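# Move boxes with endlessly spinning knobs into red zone

## Task

Work out which control boxes have a knob that spins round freely with no end stops (a healthy knob cannot rotate a full revolution). Stand each such faulty box upright and entirely within the red area. Keep every healthy box upright on the table and completely outside the red area. Snapping the end stop of a healthy knob while testing it counts as failure.

## Robot and tools

Robot and frame. There are two arms, left_arm and right_arm. All hand positions, orientations and velocities are reported in the scene frame: origin at table-top height halfway between the nominal bases, +z up, +x forward over the table, +y toward left_arm. These arm names do not match image left/right. Calibrated bases: left_arm at (-0.001, +0.331, 0) m, right_arm at (0, -0.247, +0.026) m, both almost unrotated. Each gripper's fingers point along its own +z and close along its own y. The reported end_effector_position is the point between the finger pads, roughly 1 cm behind the tips, and may be off by a few cm.

Joint order. In every row and every per-joint list, each arm's joints appear as: shoulder, elbow, waist, wrist pitch, wrist yaw, wrist roll. Stated ranges (rad): shoulder 0.000 to 3.142, elbow 0.000 to 3.142, waist -2.618 to 3.054, wrist pitch -1.571 to 1.571, wrist yaw -1.571 to 1.571, wrist roll -2.094 to 2.094. Real ends may differ by up to 0.059 rad.

The 14-number row (used by execute_actions and move). One flat list of 14 values, all in [-1, 1], always covering both arms: left_arm's six joints then its opening, then right_arm's six joints then its opening. Joint values are offsets, not poses: they count from the Joint targets shown in the last result, scaled so 1.0 equals 2.224 rad for shoulder, elbow and waist and 8.485 rad for the three wrist joints. Sending the same offset twice moves the joint twice. A 0 keeps that joint at its current target. The opening value is absolute: +1 fully open, -1 fully shut. To leave a gripper alone, resend its present command (see Tool commands); 0 is a half-open command, not a no-op.

execute_actions: argument actions is a list of actions; each action is a list of 1 to 15 rows, each row one control step of 1/30 s. If fewer than 15 rows are given, the final row is held. Every row in an action counts from the targets at that action's start. An action that would push a joint more than 0.059 rad outside its range is rejected for both arms; a malformed call is rejected entirely. Optional cameras: a list of names, ["all"], or []. An empty actions list returns state plus all images.

move: argument target is one 14-number row, or a list of up to 15 rows; all rows in a list are offsets from the same starting Joint targets. All joints travel together in joint space, so hand paths curve and nothing avoids obstacles or the other arm. speed: rad/s for the joint with the longest way, 0.01 to 12.57, default 0.5; one value or one per target. blend: corner rounding in rad per target, default 0 (stop at each). opening_speed: gripper travel per second on the -1..+1 scale, at least 0.2; use it to close gently. grip_force: newtons per pad, 10 to 50, one value or one per arm; it persists, and lower values close slowly. blocking=false returns after about 0.5 s while the move continues. The result ends with a move: line giving the outcome (done, off_target, moving, held, fault) and possibly limits=held.

wait: seconds from 0 to 10; the robot keeps its last command. stop: brakes a running move. zoom_image: camera plus region [x0, y0, x1, y1] in pixels from the top-left, at most 504 by 504, only for a camera in the newest images. finished_scene: scene, an integer 1 or 2; make no further calls in that reply.

Cameras: cam_head_left, cam_head_right, cam_high, cam_low, cam_left_wrist, cam_right_wrist, all 672x504, with pinhole plus radial calibration given per camera (K, distortion, T_world_to_cam in the scene frame). Fixed cameras may have shifted slightly; wrist views can lag while the arm moves.

Reading results. Joint positions and Joint velocities list each arm's six joints (rad, rad/s) followed by the finger-pad gap (m; 0.094 is fully open). Joint targets are the base for your next offsets. Tool commands shows current gripper commands. grip_measured is the finger opening on the command scale, slightly wide when empty. grip_effort_nm is averaged gripper motor effort (negative means closing), not pad force. Joint torques follow joint order and include arm weight; the first three wrap at ±28 N m. Extra lines: joint sent to its limit; joint command not followed (the clearance check altered targets); MOTOR HOT (about 75 °C); OVER-TEMPERATURE FAULT (arm folds and idles). Calls with actions also list joint angles at some steps.

Cautions. Test each knob by turning it gently with a light grip and stop at the first firm resistance; forcing past it breaks a good box. Carry boxes without dropping or releasing them while moving, set them down standing, and keep everything on the table. Avoid fast contact, slamming, hard pushing against fixed or heavy things, and any touch between the two arms or gripping the other arm's fingers. Do not hold a stretched arm or press toward unreachable poses for long: motors heat. Avoid straining either arm's camera cable.

Each tool is called as a command line: name --argument value for each argument, lists and objects as JSON in quotes; but a table of rows of numbers goes row by row, as --pt "numbers of a row", without its own name.

## Session

execute_actions --actions '[]'

Scene clock: 0.00 s.
left_arm: end_effector_position=(+0.3863, +0.3496, +0.0915) grip_measured=+1.000 grip_effort_nm=n/a end_effector_quat_wxyz=(+0.559, -0.060, +0.825, +0.056) | right_arm: end_effector_position=(+0.3912, -0.2452, +0.0984) grip_measured=+1.000 grip_effort_nm=n/a end_effector_quat_wxyz=(+0.552, +0.028, +0.832, -0.052)
Joint names: [shoulder, elbow, waist, wrist pitch, wrist yaw, wrist roll]
Joint positions: left_arm=[1.484 0.371 -0.039 0.728 -0.198 -0.052 0.094] | right_arm=[1.587 0.369 0.057 0.814 0.206 0.026 0.094]
Joint velocities: within noise
Joint torques (N m): no reading
Heat: left arm: 30 °C; right arm: 30 °C.
Joint targets: left_arm=[1.480 0.376 -0.039 0.722 -0.198 -0.052] | right_arm=[1.582 0.374 0.057 0.812 0.205 0.027]
Tool commands: left_gripper/opening=+1.0 right_gripper/opening=+1.0

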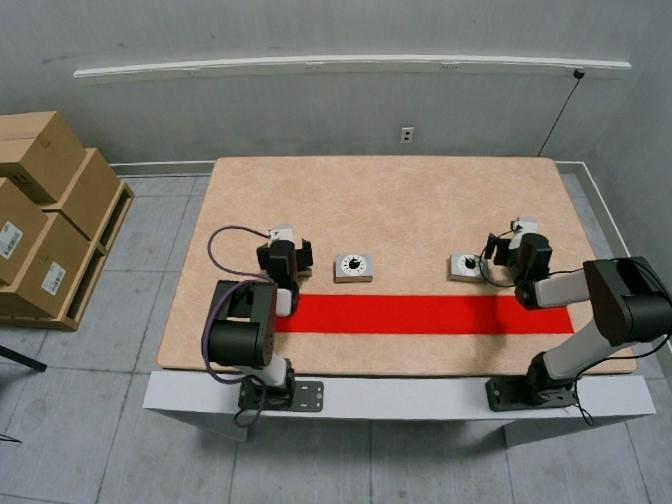

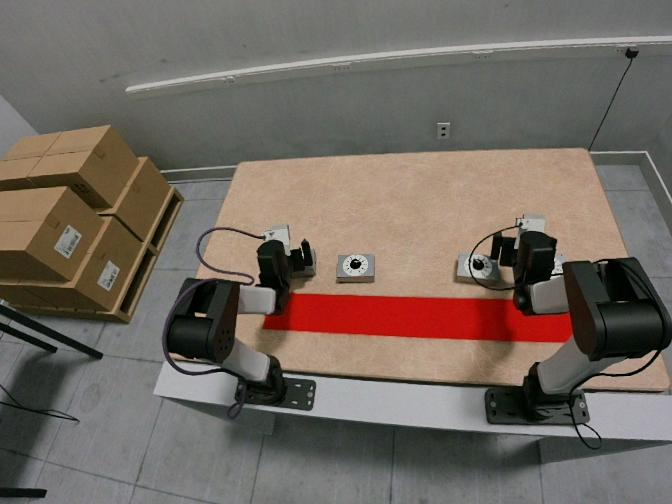

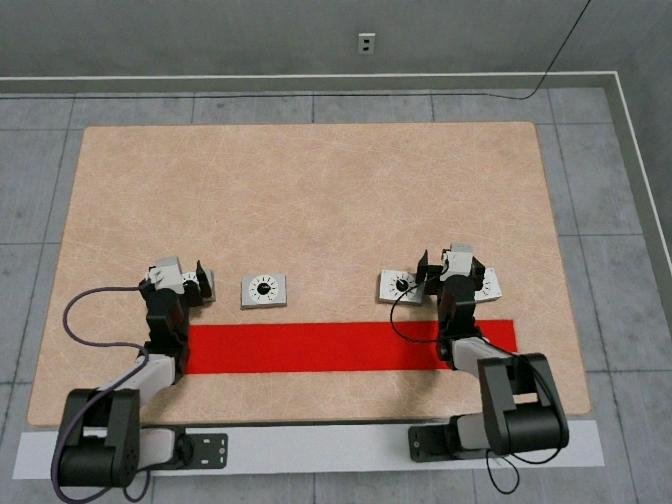

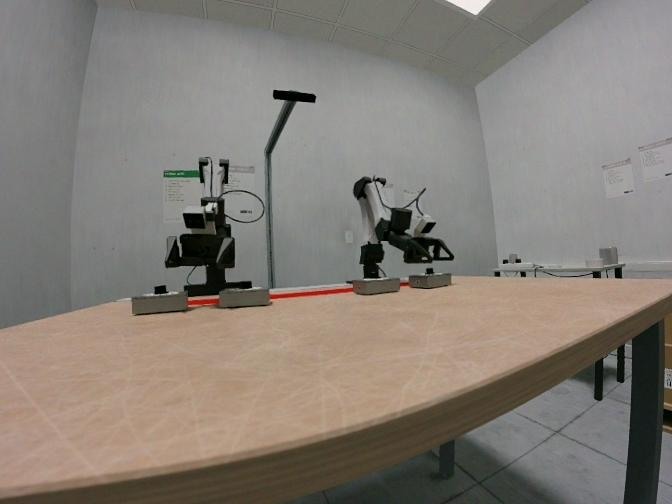

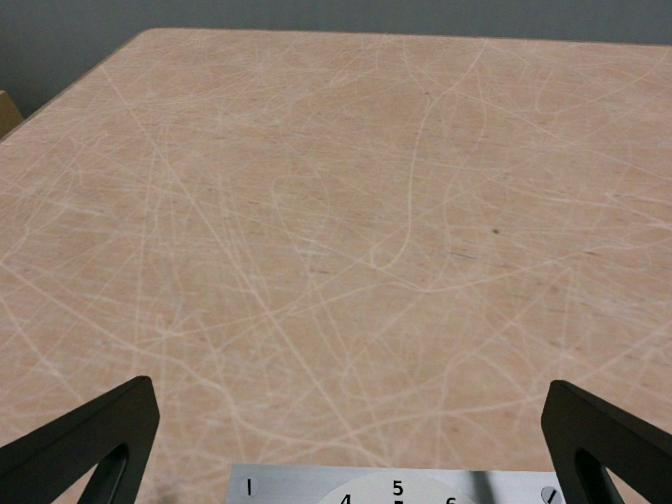

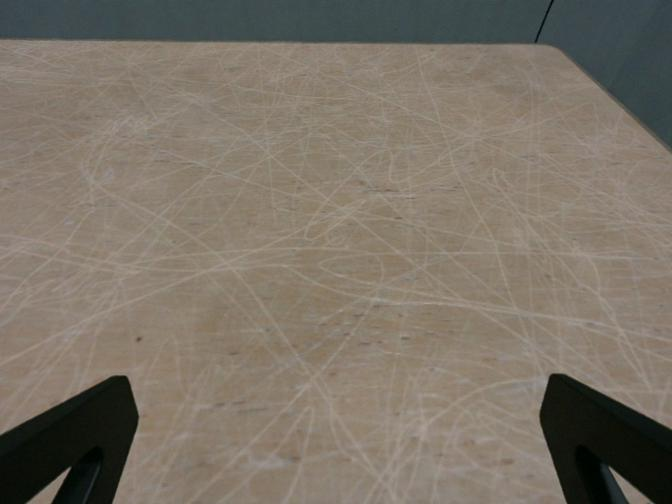

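zoom_image --camera "cam_high" --region '[140, 240, 300, 320]'

zoom_image --camera "cam_high" --region '[370, 240, 510, 310]'

zoom_image --camera "cam_low" --region '[120, 250, 300, 330]'

Scaled by 3.150 from the camera's 672x504 image, which has a finer 960x720 frame.

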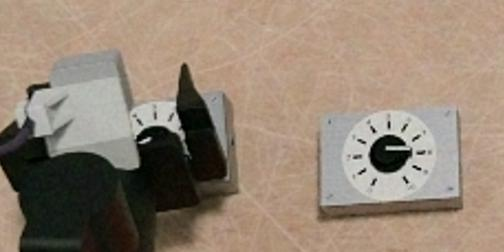

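Scaled by 3.600 from the camera's 672x504 image, which has a finer 960x720 frame.

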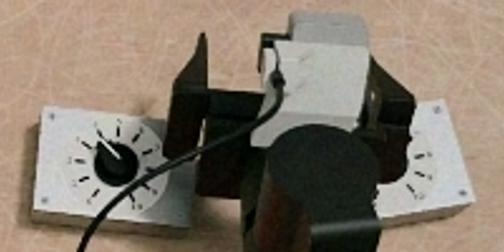

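Scaled by 2.800 from the camera's 672x504 image, which has a finer 960x720 frame.

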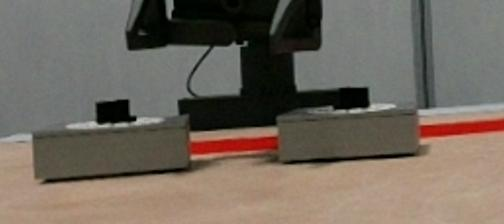

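move --pt "0 0.3705 0.031 -0.1204 0.0233 0.0061 1 0 0.3714 -0.1715 -0.1311 -0.0242 -0.0032 1" --pt "0.2545 0.6416 0.031 -0.2416 0.0233 0.0061 1 0.2086 0.6425 -0.1715 -0.2522 -0.0242 -0.0032 1" --speed 1.5 --blend 0.1 --cameras '["all"]'

Scene clock: 91.30 s.
left_arm: end_effector_position=(+0.3895, +0.3414, +0.0984) grip_measured=+1.000 grip_effort_nm=-0.04 end_effector_quat_wxyz=(+0.001, -0.020, +1.000, +0.004) | right_arm: end_effector_position=(+0.3728, -0.3594, +0.1221) grip_measured=+1.000 grip_effort_nm=0.01 end_effector_quat_wxyz=(-0.004, +0.146, +0.989, -0.007)
Joint names: [shoulder, elbow, waist, wrist pitch, wrist yaw, wrist roll]
Joint positions: left_arm=[2.034 1.781 0.025 -1.317 -0.007 -0.016 0.094] | right_arm=[2.036 1.775 -0.325 -1.314 0.015 0.007 0.094]
Joint torques (N m): left_arm=[-10.33 7.82 0.29 0.21 0.04 0.11] | right_arm=[-9.28 9.35 -0.1 0.35 -0.06 -0.11]
Heat: left arm: 36 °C; right arm: 35 °C.
Joint targets: left_arm=[2.047 1.803 0.030 -1.327 -0.001 0.000] | right_arm=[2.046 1.803 -0.325 -1.328 0.000 0.000]
move: done
camera_calibration:
cam_left_wrist: T_world_to_cam=[[0.0470977, -0.99854, -0.0264397, 0.327736], [-0.911465, -0.0537897, 0.407845, 0.371487], [-0.408672, 0.00489032, -0.912668, 0.3397], [0, 0, 0, 1]] pos_world=[0.461988, 0.345579, 0.16719]
cam_right_wrist: T_world_to_cam=[[-0.296528, -0.95468, 0.0256404, -0.235224], [-0.854671, 0.277253, 0.43894, 0.399978], [-0.426156, 0.108244, -0.89815, 0.395411], [0, 0, 0, 1]] pos_world=[0.440606, -0.378259, 0.185604]

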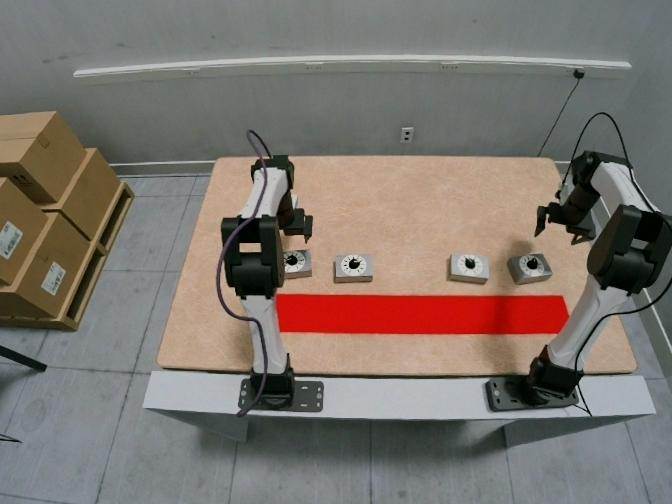

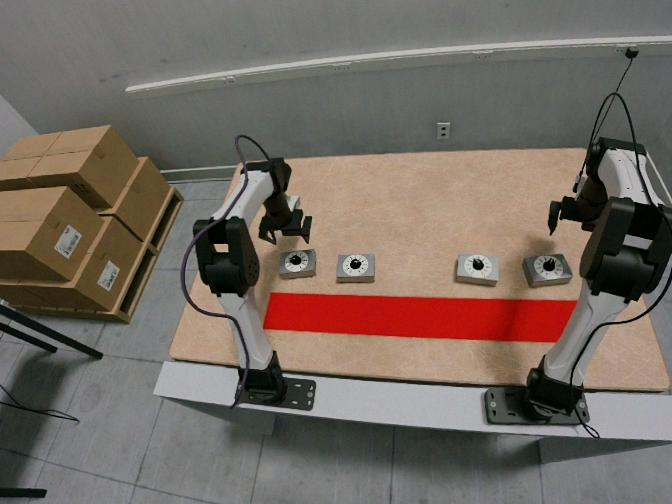

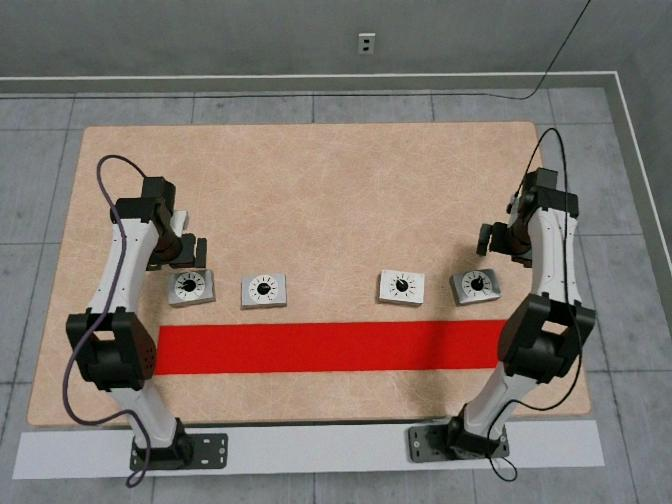

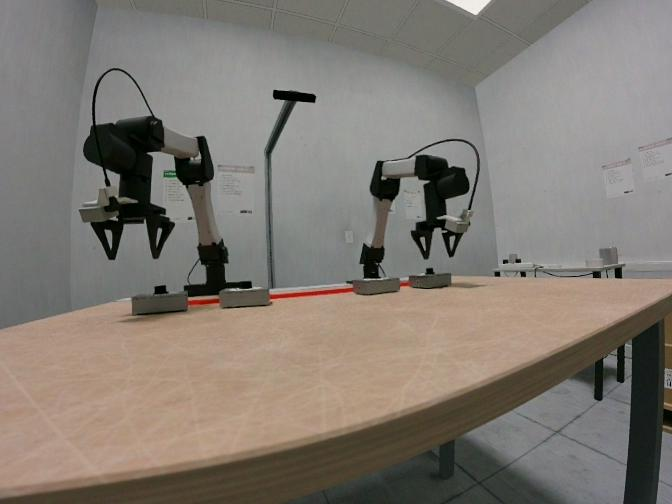

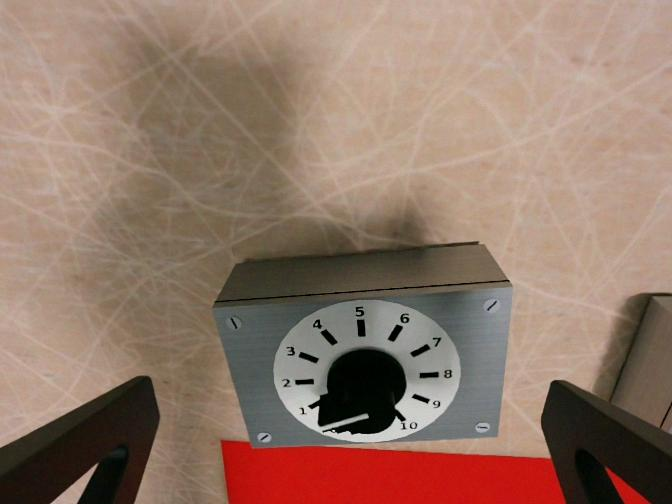

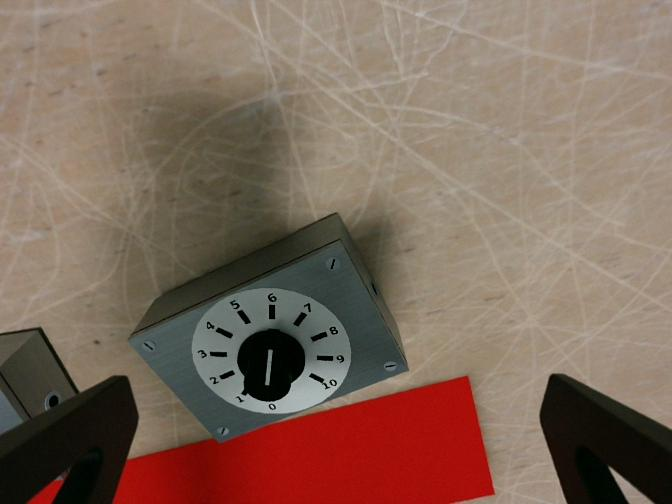

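zoom_image --camera "cam_left_wrist" --region '[250, 280, 500, 460]'

zoom_image --camera "cam_right_wrist" --region '[150, 270, 400, 450]'

zoom_image --camera "cam_high" --region '[150, 250, 300, 320]'

zoom_image --camera "cam_high" --region '[370, 250, 510, 320]'

Scaled by 2.016 from the camera's 672x504 image, which has a finer 960x720 frame.

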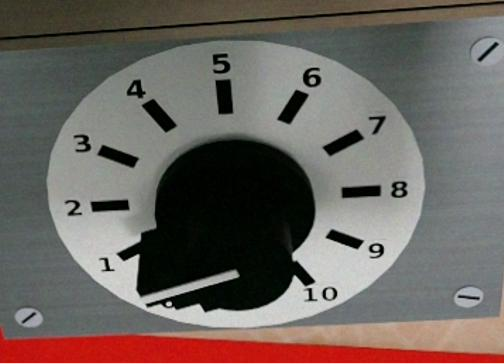

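Scaled by 2.016 from the camera's 672x504 image, which has a finer 960x720 frame.

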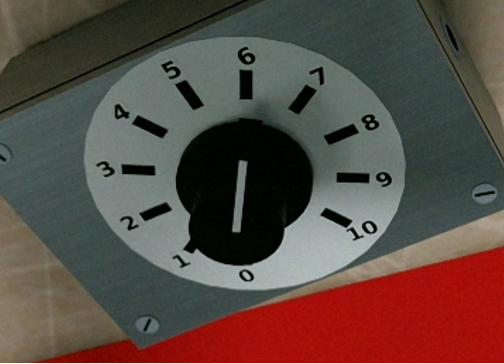

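Scaled by 3.360 from the camera's 672x504 image, which has a finer 960x720 frame.

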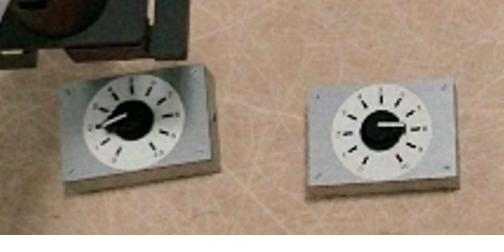

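Scaled by 3.600 from the camera's 672x504 image, which has a finer 960x720 frame.

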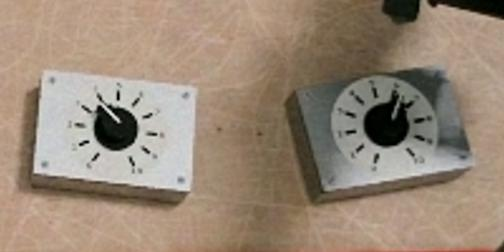

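move --target '[-0.0652, -0.1156, -0.009, 0.0132, 0, 0.1061, 1, -0.0706, -0.1664, 0.0373, 0.0260, 0, -0.1886, 1]' --speed 1.5 --cameras '["cam_left_wrist","cam_right_wrist","cam_high"]'

Scene clock: 161.53 s.
left_arm: end_effector_position=(+0.3549, +0.3372, +0.0789) grip_measured=+1.000 grip_effort_nm=-0.04 end_effector_quat_wxyz=(-0.015, +0.420, +0.907, -0.003) | right_arm: end_effector_position=(+0.3422, -0.3219, +0.0828) grip_measured=+1.000 grip_effort_nm=-0.02 end_effector_quat_wxyz=(-0.012, -0.638, +0.770, +0.003)
Joint names: [shoulder, elbow, waist, wrist pitch, wrist yaw, wrist roll]
Joint positions: left_arm=[1.931 1.557 0.016 -1.226 -0.007 0.882 0.094] | right_arm=[1.917 1.447 -0.247 -1.121 0.015 -1.593 0.094]
Joint torques (N m): left_arm=[-12.92 5.08 -0.51 0.3 0.07 0.11] | right_arm=[-11.32 5.22 0.31 0.5 -0.12 -0.11]
Heat: left arm: 40 °C; right arm: 43 °C.
Joint targets: left_arm=[1.902 1.546 0.010 -1.216 -0.001 0.900] | right_arm=[1.889 1.433 -0.242 -1.107 0.000 -1.601]
move: done
camera_calibration:
cam_left_wrist: T_world_to_cam=[[-0.758397, -0.651792, -0.00113057, 0.49159], [-0.588396, 0.683883, 0.431387, -0.0175713], [-0.280401, 0.327828, -0.902166, 0.15255], [0, 0, 0, 1]] pos_world=[0.405257, 0.282421, 0.145762]
cam_right_wrist: T_world_to_cam=[[0.981017, -0.193708, -0.0091325, -0.396769], [-0.169221, -0.878103, 0.447549, -0.226409], [-0.0947132, -0.437507, -0.894213, 0.0536102], [0, 0, 0, 1]] pos_world=[0.356001, -0.252213, 0.145644]
Images, in order (width x height): cam_high 672x504, cam_left_wrist 672x504, cam_right_wrist 672x504.

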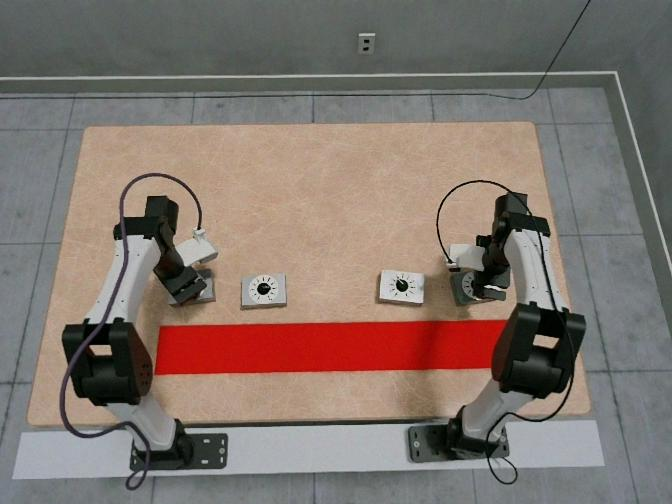

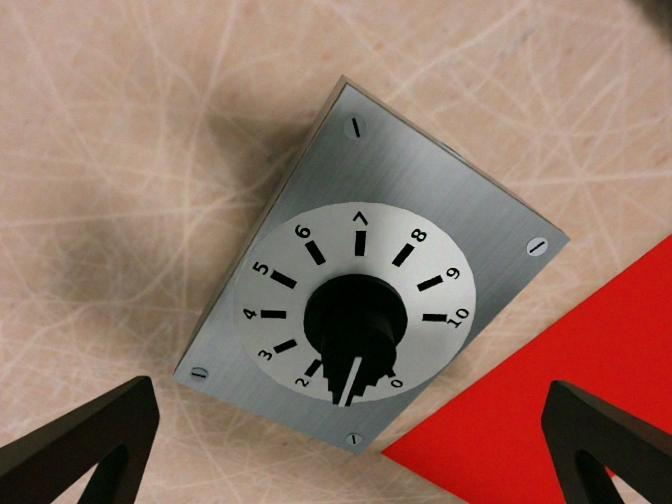

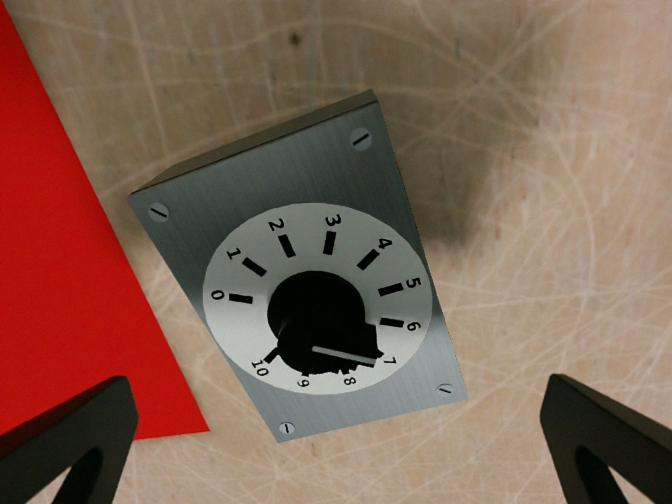

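move --target '[-0.0076, -0.0567, -0.0022, 0.0159, 0, 0, 1, -0.0040, -0.0589, -0.0022, 0.0165, 0, 0, 1]' --speed 0.4 --cameras '["cam_left_wrist","cam_right_wrist","cam_low"]'

zoom_image --camera "cam_low" --region '[80, 200, 280, 340]'

zoom_image --camera "cam_low" --region '[340, 200, 500, 310]'

Scene clock: 200.93 s.
left_arm: end_effector_position=(+0.3520, +0.3351, +0.0549) grip_measured=+1.000 grip_effort_nm=-0.04 end_effector_quat_wxyz=(-0.002, +0.424, +0.906, +0.003) | right_arm: end_effector_position=(+0.3349, -0.3203, +0.0538) grip_measured=+1.000 grip_effort_nm=-0.01 end_effector_quat_wxyz=(-0.007, -0.639, +0.769, -0.003)
Joint names: [shoulder, elbow, waist, wrist pitch, wrist yaw, wrist roll]
Joint positions: left_arm=[1.91 1.431 0.01 -1.092 -0.007 0.883 0.094] | right_arm=[1.907 1.314 -0.247 -0.981 0.015 -1.593 0.094]
Joint torques (N m): left_arm=[-12.25 5.03 -0.47 0.38 0.08 0.12] | right_arm=[-10.97 5.29 -0.09 0.55 -0.12 -0.13]
Heat: left arm: 41 °C; right arm: 47 °C.
Joint targets: left_arm=[1.885 1.420 0.005 -1.081 -0.001 0.900] | right_arm=[1.880 1.302 -0.247 -0.967 0.000 -1.601]
move: done
camera_calibration:
cam_left_wrist: T_world_to_cam=[[-0.762707, -0.646301, -0.0239373, 0.489055], [-0.59601, 0.688025, 0.413996, -0.0052116], [-0.251097, 0.330025, -0.909964, 0.120135], [0, 0, 0, 1]] pos_world=[0.400065, 0.280015, 0.123182]
cam_right_wrist: T_world_to_cam=[[0.981171, -0.19302, 0.0068168, -0.390297], [-0.175588, -0.87675, 0.447749, -0.210805], [-0.0804476, -0.440515, -0.894134, 0.0218981], [0, 0, 0, 1]] pos_world=[0.347695, -0.250512, 0.116628]
Images, in order (width x height): cam_low 672x504, cam_left_wrist 672x504, cam_right_wrist 672x504.

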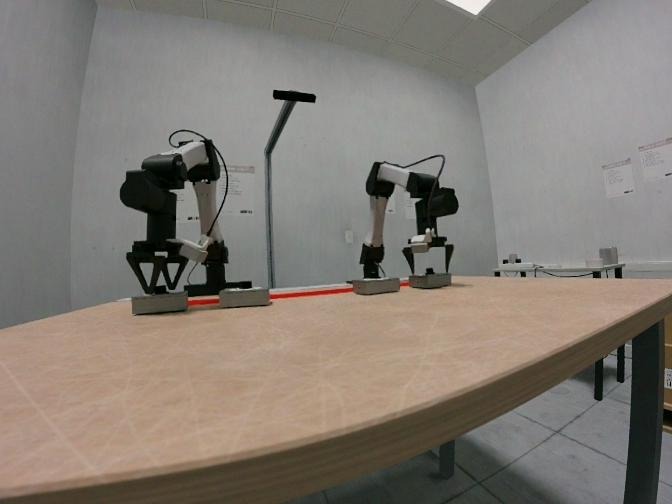

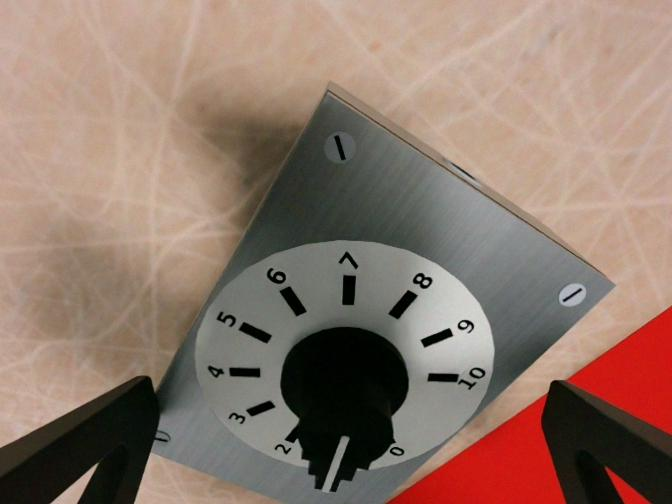

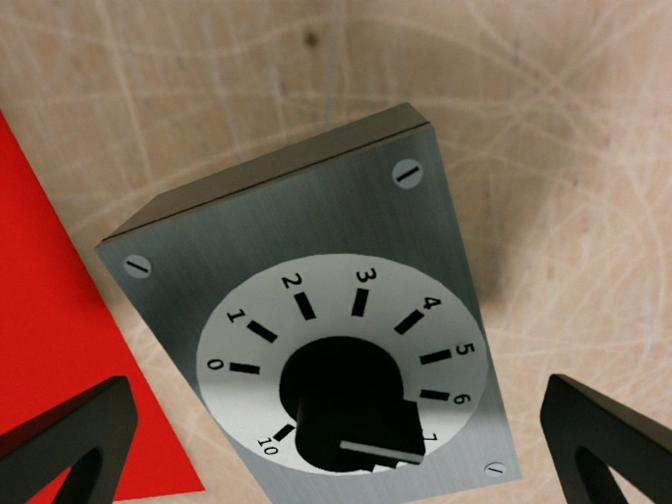

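Scaled by 2.520 from the camera's 672x504 image, which has a finer 960x720 frame.

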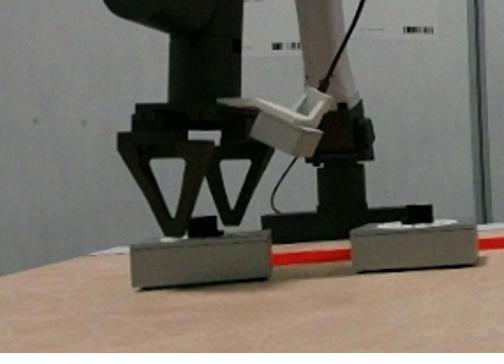

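Scaled by 3.150 from the camera's 672x504 image, which has a finer 960x720 frame.

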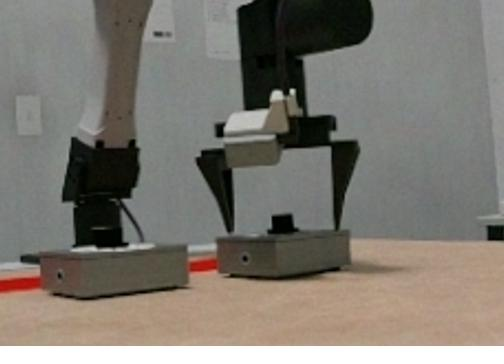

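move --target '[0,0,0,0,0,0,-0.2,0,0,0,0,0,0,-0.2]' --opening_speed 1.5 --cameras '["cam_left_wrist","cam_right_wrist"]'

move --target '[0,0,0,0,0,0,-0.8,0,0,0,0,0,0,-0.8]' --grip_force 10 --cameras '["cam_left_wrist","cam_right_wrist"]'

Scene clock: 213.77 s.
left_arm: end_effector_position=(+0.3529, +0.3351, +0.0549) grip_measured=-0.198 grip_effort_nm=-0.14 end_effector_quat_wxyz=(+0.000, +0.424, +0.906, +0.004) | right_arm: end_effector_position=(+0.3352, -0.3204, +0.0538) grip_measured=-0.197 grip_effort_nm=-0.16 end_effector_quat_wxyz=(-0.006, -0.639, +0.769, -0.004)
Joint names: [shoulder, elbow, waist, wrist pitch, wrist yaw, wrist roll]
Joint positions: left_arm=[1.91 1.431 0.01 -1.088 -0.007 0.883 0.038] | right_arm=[1.907 1.314 -0.247 -0.98 0.015 -1.594 0.038]
Joint torques (N m): left_arm=[-12.25 5.04 -0.47 0.33 0.08 0.12] | right_arm=[-11.04 5.26 -0.05 0.54 -0.11 -0.1]
Heat: left arm: 42 °C; right arm: 49 °C.
Joint targets: left_arm=[1.885 1.420 0.005 -1.081 -0.001 0.900] | right_arm=[1.880 1.302 -0.247 -0.967 0.000 -1.601]
move: done
camera_calibration:
cam_left_wrist: T_world_to_cam=[[-0.762645, -0.64627, -0.0266027, 0.489802], [-0.597421, 0.688043, 0.411928, -0.00408699], [-0.247913, 0.330047, -0.910828, 0.119201], [0, 0, 0, 1]] pos_world=[0.400655, 0.280015, 0.123285]
cam_right_wrist: T_world_to_cam=[[0.981319, -0.192222, 0.00801312, -0.390484], [-0.175401, -0.87678, 0.447763, -0.210845], [-0.0790444, -0.440804, -0.894116, 0.0213502], [0, 0, 0, 1]] pos_world=[0.347895, -0.250513, 0.116627]
Images, in order (width x height): cam_left_wrist 672x504, cam_right_wrist 672x504.

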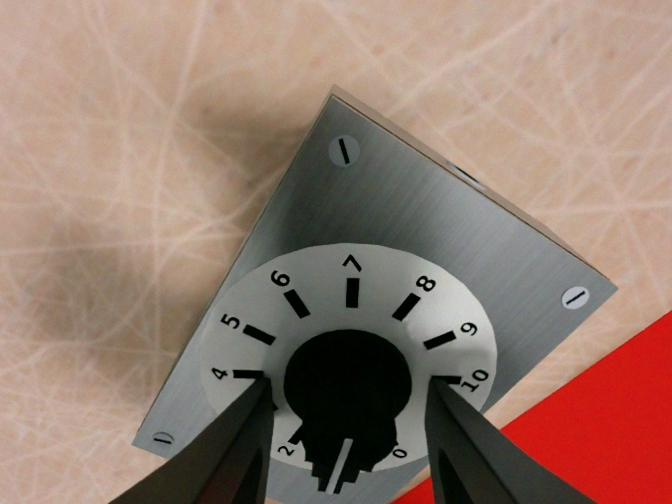

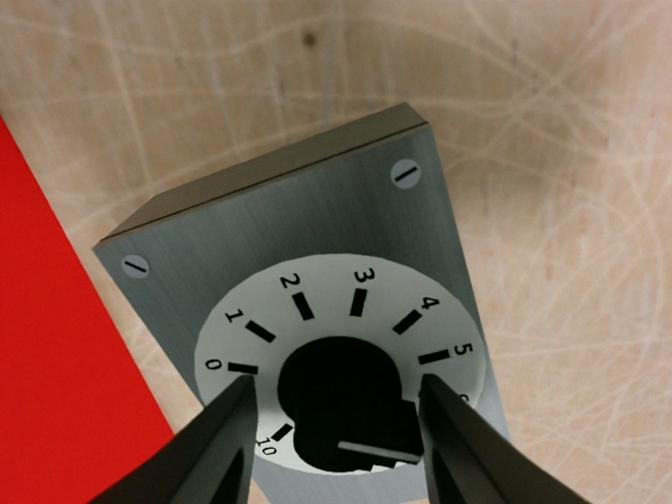

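Scene clock: 216.77 s.
left_arm: end_effector_position=(+0.3533, +0.3351, +0.0549) grip_measured=-0.381 grip_effort_nm=-0.33 end_effector_quat_wxyz=(+0.001, +0.424, +0.906, +0.004) | right_arm: end_effector_position=(+0.3388, -0.3212, +0.0539) grip_measured=-0.429 grip_effort_nm=-0.25 end_effector_quat_wxyz=(-0.002, -0.639, +0.769, -0.010)
Joint names: [shoulder, elbow, waist, wrist pitch, wrist yaw, wrist roll]
Joint positions: left_arm=[1.91 1.431 0.01 -1.087 -0.007 0.883 0.029] | right_arm=[1.906 1.314 -0.247 -0.965 0.015 -1.594 0.027]
Joint torques (N m): left_arm=[-12.26 5.04 -0.47 0.32 0.08 0.12] | right_arm=[-11.06 5.3 -0.08 0.43 -0.11 -0.12]
Heat: left arm: 42 °C; right arm: 49 °C.
Joint targets: left_arm=[1.885 1.420 0.005 -1.081 -0.001 0.900] | right_arm=[1.881 1.302 -0.247 -0.967 0.000 -1.601]
grip_force (N): 10, 10
move: done
camera_calibration:
cam_left_wrist: T_world_to_cam=[[-0.762595, -0.646265, -0.0280937, 0.490192], [-0.598194, 0.688011, 0.410859, -0.00350168], [-0.246195, 0.330125, -0.911266, 0.11871], [0, 0, 0, 1]] pos_world=[0.400949, 0.280015, 0.123386]
cam_right_wrist: T_world_to_cam=[[0.981089, -0.192154, 0.0232722, -0.394926], [-0.182073, -0.875381, 0.447836, -0.208253], [-0.0656814, -0.443604, -0.893813, 0.0159513], [0, 0, 0, 1]] pos_world=[0.350588, -0.251112, 0.116711]
Images, in order (width x height): cam_left_wrist 672x504, cam_right_wrist 672x504.

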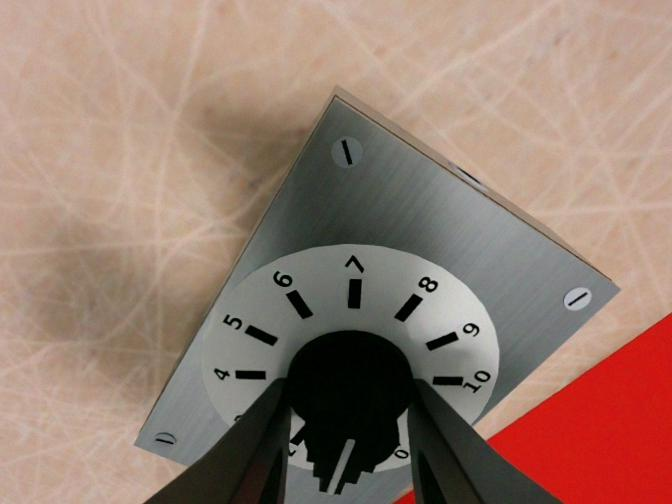

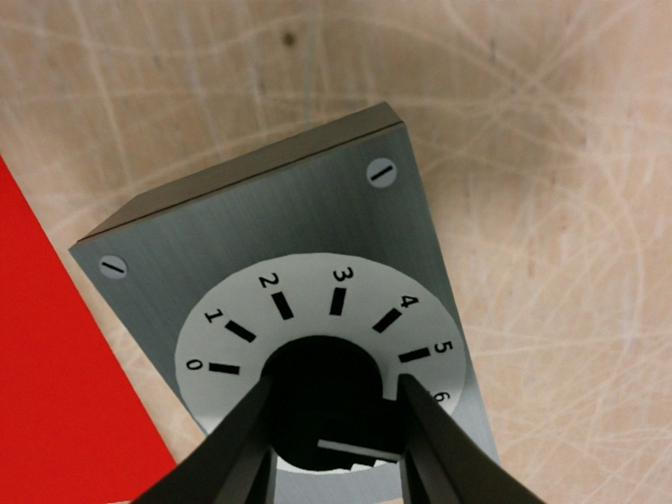

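move --target '[0,0,0,0,0,-0.0707,-0.8,0,0,0,0,0,0.2239,-0.8]' --speed 0.8 --cameras '["cam_left_wrist","cam_right_wrist"]'

Scene clock: 227.57 s.
left_arm: end_effector_position=(+0.3518, +0.3335, +0.0549) grip_measured=-0.381 grip_effort_nm=-0.33 end_effector_quat_wxyz=(+0.000, +0.152, +0.988, -0.001) | right_arm: end_effector_position=(+0.3370, -0.3212, +0.0548) grip_measured=-0.430 grip_effort_nm=-0.29 end_effector_quat_wxyz=(+0.004, +0.247, +0.969, -0.008)
Joint names: [shoulder, elbow, waist, wrist pitch, wrist yaw, wrist roll]
Joint positions: left_arm=[1.91 1.431 0.01 -1.093 0.002 0.314 0.029] | right_arm=[1.904 1.314 -0.247 -0.973 0.017 0.291 0.027]
Joint torques (N m): left_arm=[-12.26 5.05 -0.46 0.39 -0.03 -0.2] | right_arm=[-10.74 5.35 -0.1 0.54 -0.07 0.06]
Heat: left arm: 43 °C; right arm: 49 °C.
Joint targets: left_arm=[1.885 1.420 0.005 -1.081 -0.001 0.300] | right_arm=[1.880 1.302 -0.247 -0.967 0.000 0.299]
grip_force (N): 10, 10
move: done
camera_calibration:
cam_left_wrist: T_world_to_cam=[[-0.293763, -0.955724, -0.0171975, 0.425666], [-0.874213, 0.261345, 0.409208, 0.236206], [-0.386595, 0.135244, -0.912279, 0.23329], [0, 0, 0, 1]] pos_world=[0.421728, 0.313536, 0.123489]
cam_right_wrist: T_world_to_cam=[[-0.486629, -0.873279, 0.0240011, -0.117318], [-0.786421, 0.449861, 0.42328, 0.421703], [-0.380439, 0.187105, -0.905681, 0.325919], [0, 0, 0, 1]] pos_world=[0.398538, -0.353141, 0.119496]
Images, in order (width x height): cam_left_wrist 672x504, cam_right_wrist 672x504.

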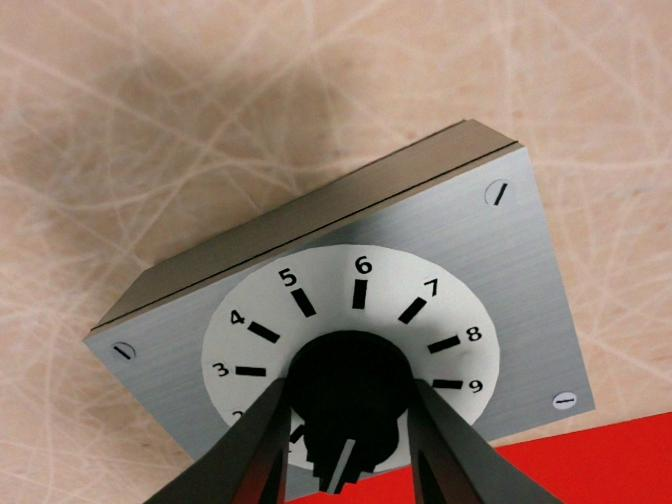

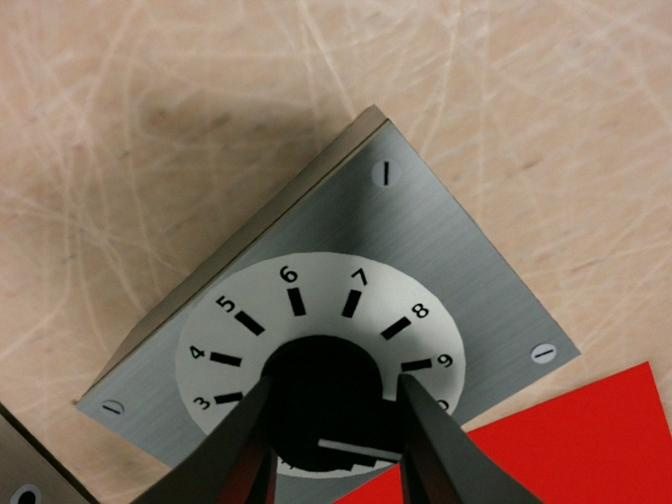

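move --target '[0,0,0,0,0,-0.0236,-0.8,0,0,0,0,0,0.0236,-0.8]' --speed 0.4 --cameras '["cam_left_wrist","cam_right_wrist"]'

move --target '[0,0,0,0,0,-0.0236,-0.8,0,0,0,0,0,0.0236,-0.8]' --speed 0.4 --cameras '["cam_left_wrist","cam_right_wrist"]'

Scene clock: 244.30 s.
left_arm: end_effector_position=(+0.3517, +0.3329, +0.0549) grip_measured=-0.381 grip_effort_nm=-0.33 end_effector_quat_wxyz=(-0.001, +0.053, +0.999, -0.003) | right_arm: end_effector_position=(+0.3370, -0.3211, +0.0548) grip_measured=-0.430 grip_effort_nm=-0.28 end_effector_quat_wxyz=(+0.005, +0.343, +0.939, -0.007)
Joint names: [shoulder, elbow, waist, wrist pitch, wrist yaw, wrist roll]
Joint positions: left_arm=[1.91 1.431 0.01 -1.093 0.006 0.114 0.029] | right_arm=[1.904 1.314 -0.247 -0.973 0.016 0.491 0.027]
Joint torques (N m): left_arm=[-12.25 5.05 -0.46 0.4 -0.07 -0.18] | right_arm=[-10.74 5.39 -0.13 0.54 -0.04 0.04]
Heat: left arm: 43 °C; right arm: 46 °C.
Joint targets: left_arm=[1.885 1.420 0.005 -1.081 -0.001 0.100] | right_arm=[1.880 1.302 -0.247 -0.967 0.000 0.499]
grip_force (N): 10, 10
move: done
camera_calibration:
cam_left_wrist: T_world_to_cam=[[-0.0985508, -0.995037, -0.0137731, 0.369346], [-0.908203, 0.0842761, 0.409957, 0.307114], [-0.406762, 0.0529104, -0.912001, 0.267877], [0, 0, 0, 1]] pos_world=[0.424283, 0.327457, 0.123488]
cam_right_wrist: T_world_to_cam=[[-0.650671, -0.75908, 0.0206099, -0.0251606], [-0.68286, 0.596778, 0.421378, 0.434062], [-0.332159, 0.260105, -0.906651, 0.333077], [0, 0, 0, 1]] pos_world=[0.390666, -0.364772, 0.119599]
Images, in order (width x height): cam_left_wrist 672x504, cam_right_wrist 672x504.

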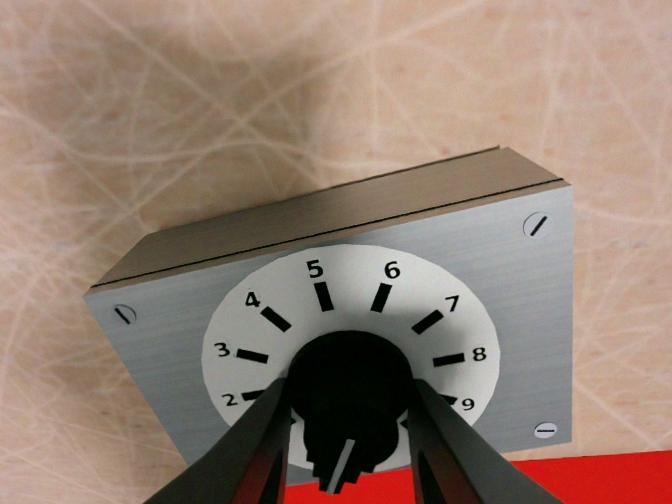

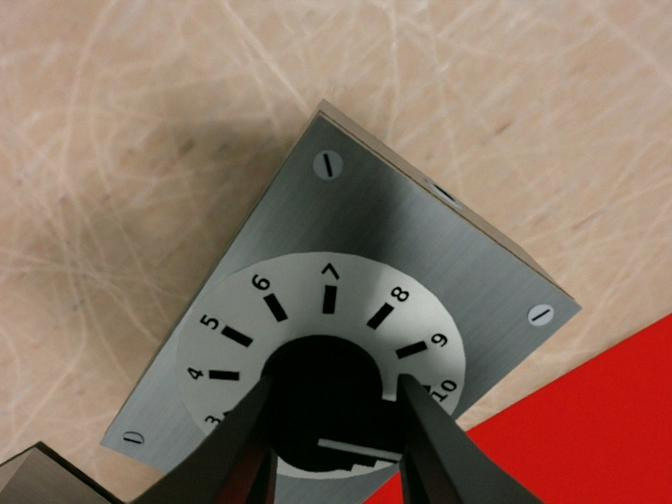

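Scene clock: 245.53 s.
left_arm: end_effector_position=(+0.3516, +0.3323, +0.0549) grip_measured=-0.381 grip_effort_nm=-0.33 end_effector_quat_wxyz=(-0.001, -0.047, +0.999, -0.004) | right_arm: end_effector_position=(+0.3371, -0.3207, +0.0548) grip_measured=-0.430 grip_effort_nm=-0.29 end_effector_quat_wxyz=(+0.006, +0.435, +0.901, -0.006)
Joint names: [shoulder, elbow, waist, wrist pitch, wrist yaw, wrist roll]
Joint positions: left_arm=[1.91 1.431 0.01 -1.094 0.009 -0.085 0.029] | right_arm=[1.904 1.314 -0.247 -0.973 0.014 0.692 0.027]
Joint torques (N m): left_arm=[-12.26 5.04 -0.46 0.4 -0.11 -0.21] | right_arm=[-10.71 5.27 -0.09 0.54 -0.02 0.08]
Heat: left arm: 43 °C; right arm: 46 °C.
Joint targets: left_arm=[1.885 1.420 0.005 -1.081 -0.001 -0.100] | right_arm=[1.880 1.302 -0.247 -0.967 0.000 0.700]
grip_force (N): 10, 10
move: done
camera_calibration:
cam_left_wrist: T_world_to_cam=[[0.100643, -0.994866, -0.0106446, 0.298481], [-0.906275, -0.0960848, 0.411623, 0.366239], [-0.410532, -0.0317799, -0.911292, 0.297227], [0, 0, 0, 1]] pos_world=[0.423894, 0.341584, 0.123286]
cam_right_wrist: T_world_to_cam=[[-0.788738, -0.614521, 0.0160372, 0.0683737], [-0.552134, 0.719652, 0.42101, 0.429248], [-0.27026, 0.323212, -0.906914, 0.332465], [0, 0, 0, 1]] pos_world=[0.380784, -0.374349, 0.119703]
Images, in order (width x height): cam_left_wrist 672x504, cam_right_wrist 672x504.

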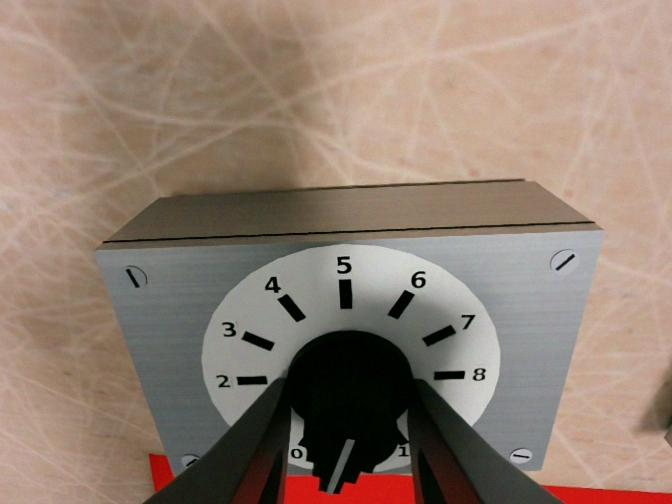

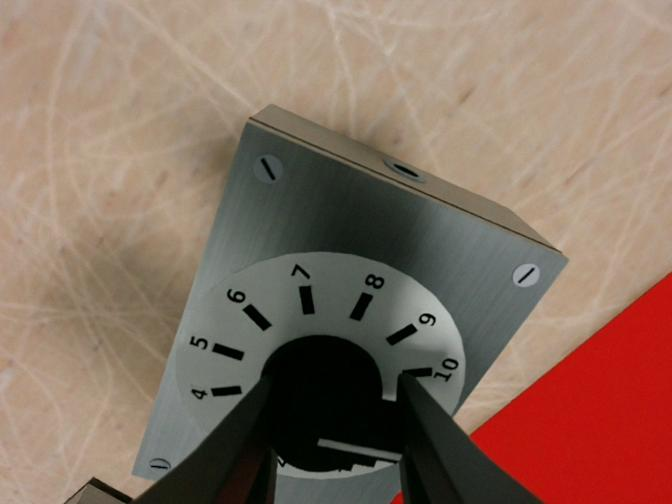

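move --target '[0,0,0,0,0,-0.0354,-0.8,0,0,0,0,0,0.0354,-0.8]' --speed 0.4 --cameras '["cam_left_wrist","cam_right_wrist"]'

move --target '[0,0,0,0,0,-0.0354,-0.8,0,0,0,0,0,0.0354,-0.8]' --speed 0.4 --cameras '["cam_left_wrist","cam_right_wrist"]'

Scene clock: 255.83 s.
left_arm: end_effector_position=(+0.3518, +0.3314, +0.0549) grip_measured=-0.381 grip_effort_nm=-0.33 end_effector_quat_wxyz=(-0.002, -0.195, +0.981, -0.007) | right_arm: end_effector_position=(+0.3373, -0.3200, +0.0548) grip_measured=-0.430 grip_effort_nm=-0.28 end_effector_quat_wxyz=(+0.006, +0.564, +0.826, -0.003)
Joint names: [shoulder, elbow, waist, wrist pitch, wrist yaw, wrist roll]
Joint positions: left_arm=[1.91 1.431 0.01 -1.093 0.014 -0.385 0.029] | right_arm=[1.904 1.314 -0.247 -0.973 0.01 0.992 0.027]
Joint torques (N m): left_arm=[-12.26 5.05 -0.46 0.4 -0.17 -0.19] | right_arm=[-10.73 5.38 -0.14 0.52 0.04 0.06]
Heat: left arm: 44 °C; right arm: 46 °C.
Joint targets: left_arm=[1.885 1.420 0.005 -1.081 -0.001 -0.400] | right_arm=[1.880 1.302 -0.247 -0.967 0.000 1.000]
grip_force (N): 10, 10
move: done
camera_calibration:
cam_left_wrist: T_world_to_cam=[[0.38958, -0.920968, -0.00669576, 0.171167], [-0.83679, -0.35699, 0.415139, 0.428157], [-0.38472, -0.156127, -0.909733, 0.329415], [0, 0, 0, 1]] pos_world=[0.418327, 0.361918, 0.123082]
cam_right_wrist: T_world_to_cam=[[-0.935083, -0.354312, 0.00904883, 0.201927], [-0.317435, 0.848568, 0.423281, 0.390793], [-0.157652, 0.39293, -0.905953, 0.316522], [0, 0, 0, 1]] pos_world=[0.36277, -0.38444, 0.119512]
Images, in order (width x height): cam_left_wrist 672x504, cam_right_wrist 672x504.

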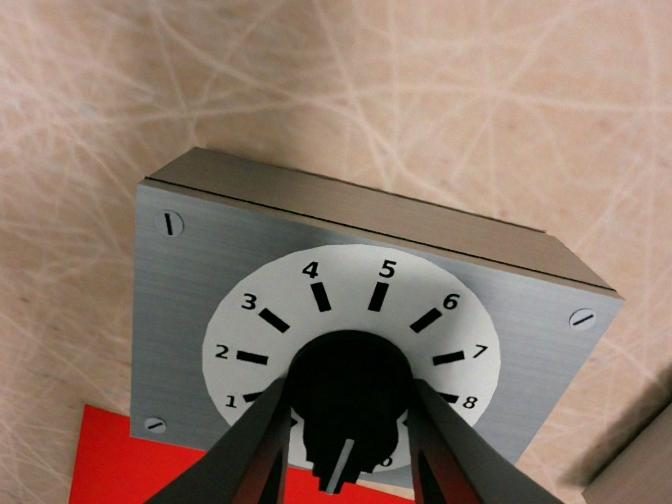

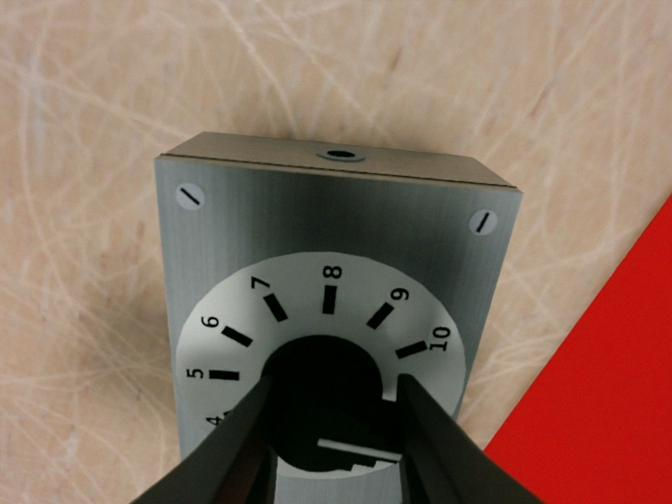

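Scene clock: 257.30 s.
left_arm: end_effector_position=(+0.3537, +0.3307, +0.0549) grip_measured=-0.381 grip_effort_nm=-0.33 end_effector_quat_wxyz=(+0.000, -0.339, +0.941, -0.009) | right_arm: end_effector_position=(+0.3373, -0.3199, +0.0548) grip_measured=-0.430 grip_effort_nm=-0.29 end_effector_quat_wxyz=(+0.006, +0.681, +0.732, -0.002)
Joint names: [shoulder, elbow, waist, wrist pitch, wrist yaw, wrist roll]
Joint positions: left_arm=[1.91 1.431 0.009 -1.085 0.016 -0.685 0.029] | right_arm=[1.904 1.314 -0.247 -0.973 0.009 1.292 0.027]
Joint torques (N m): left_arm=[-12.26 5.04 -0.36 0.33 -0.2 -0.2] | right_arm=[-10.77 5.3 -0.1 0.51 0.06 0.06]
Heat: left arm: 44 °C; right arm: 46 °C.
Joint targets: left_arm=[1.885 1.420 0.005 -1.081 -0.001 -0.701] | right_arm=[1.880 1.302 -0.247 -0.967 0.000 1.300]
grip_force (N): 10, 10
move: done
camera_calibration:
cam_left_wrist: T_world_to_cam=[[0.643664, -0.765304, -0.00276691, 0.0282107], [-0.695874, -0.586767, 0.414082, 0.455684], [-0.318522, -0.264604, -0.910236, 0.342544], [0, 0, 0, 1]] pos_world=[0.408048, 0.379608, 0.123183]
cam_right_wrist: T_world_to_cam=[[-0.998065, -0.0619612, 0.00516078, 0.317], [-0.0539053, 0.903683, 0.424795, 0.319359], [-0.0309845, 0.423695, -0.905275, 0.283576], [0, 0, 0, 1]] pos_world=[0.342389, -0.389107, 0.119416]
Images, in order (width x height): cam_left_wrist 672x504, cam_right_wrist 672x504.

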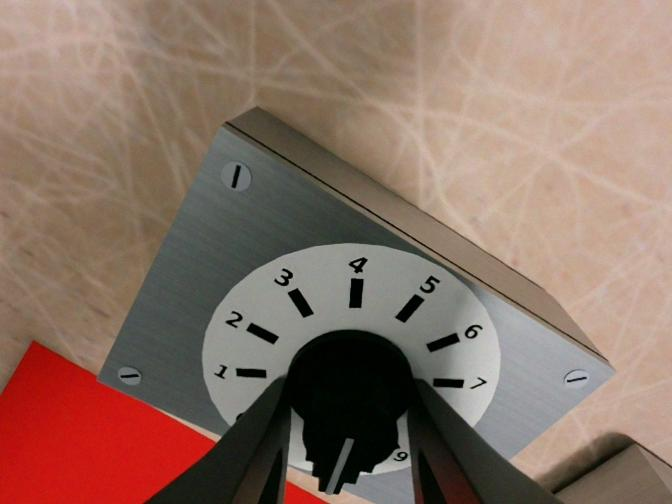

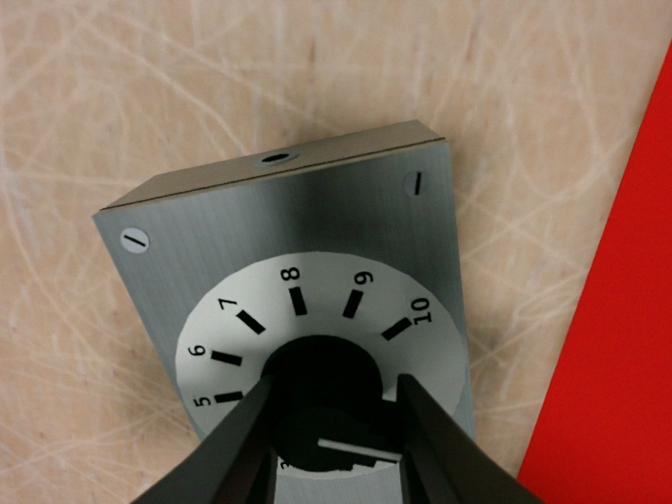

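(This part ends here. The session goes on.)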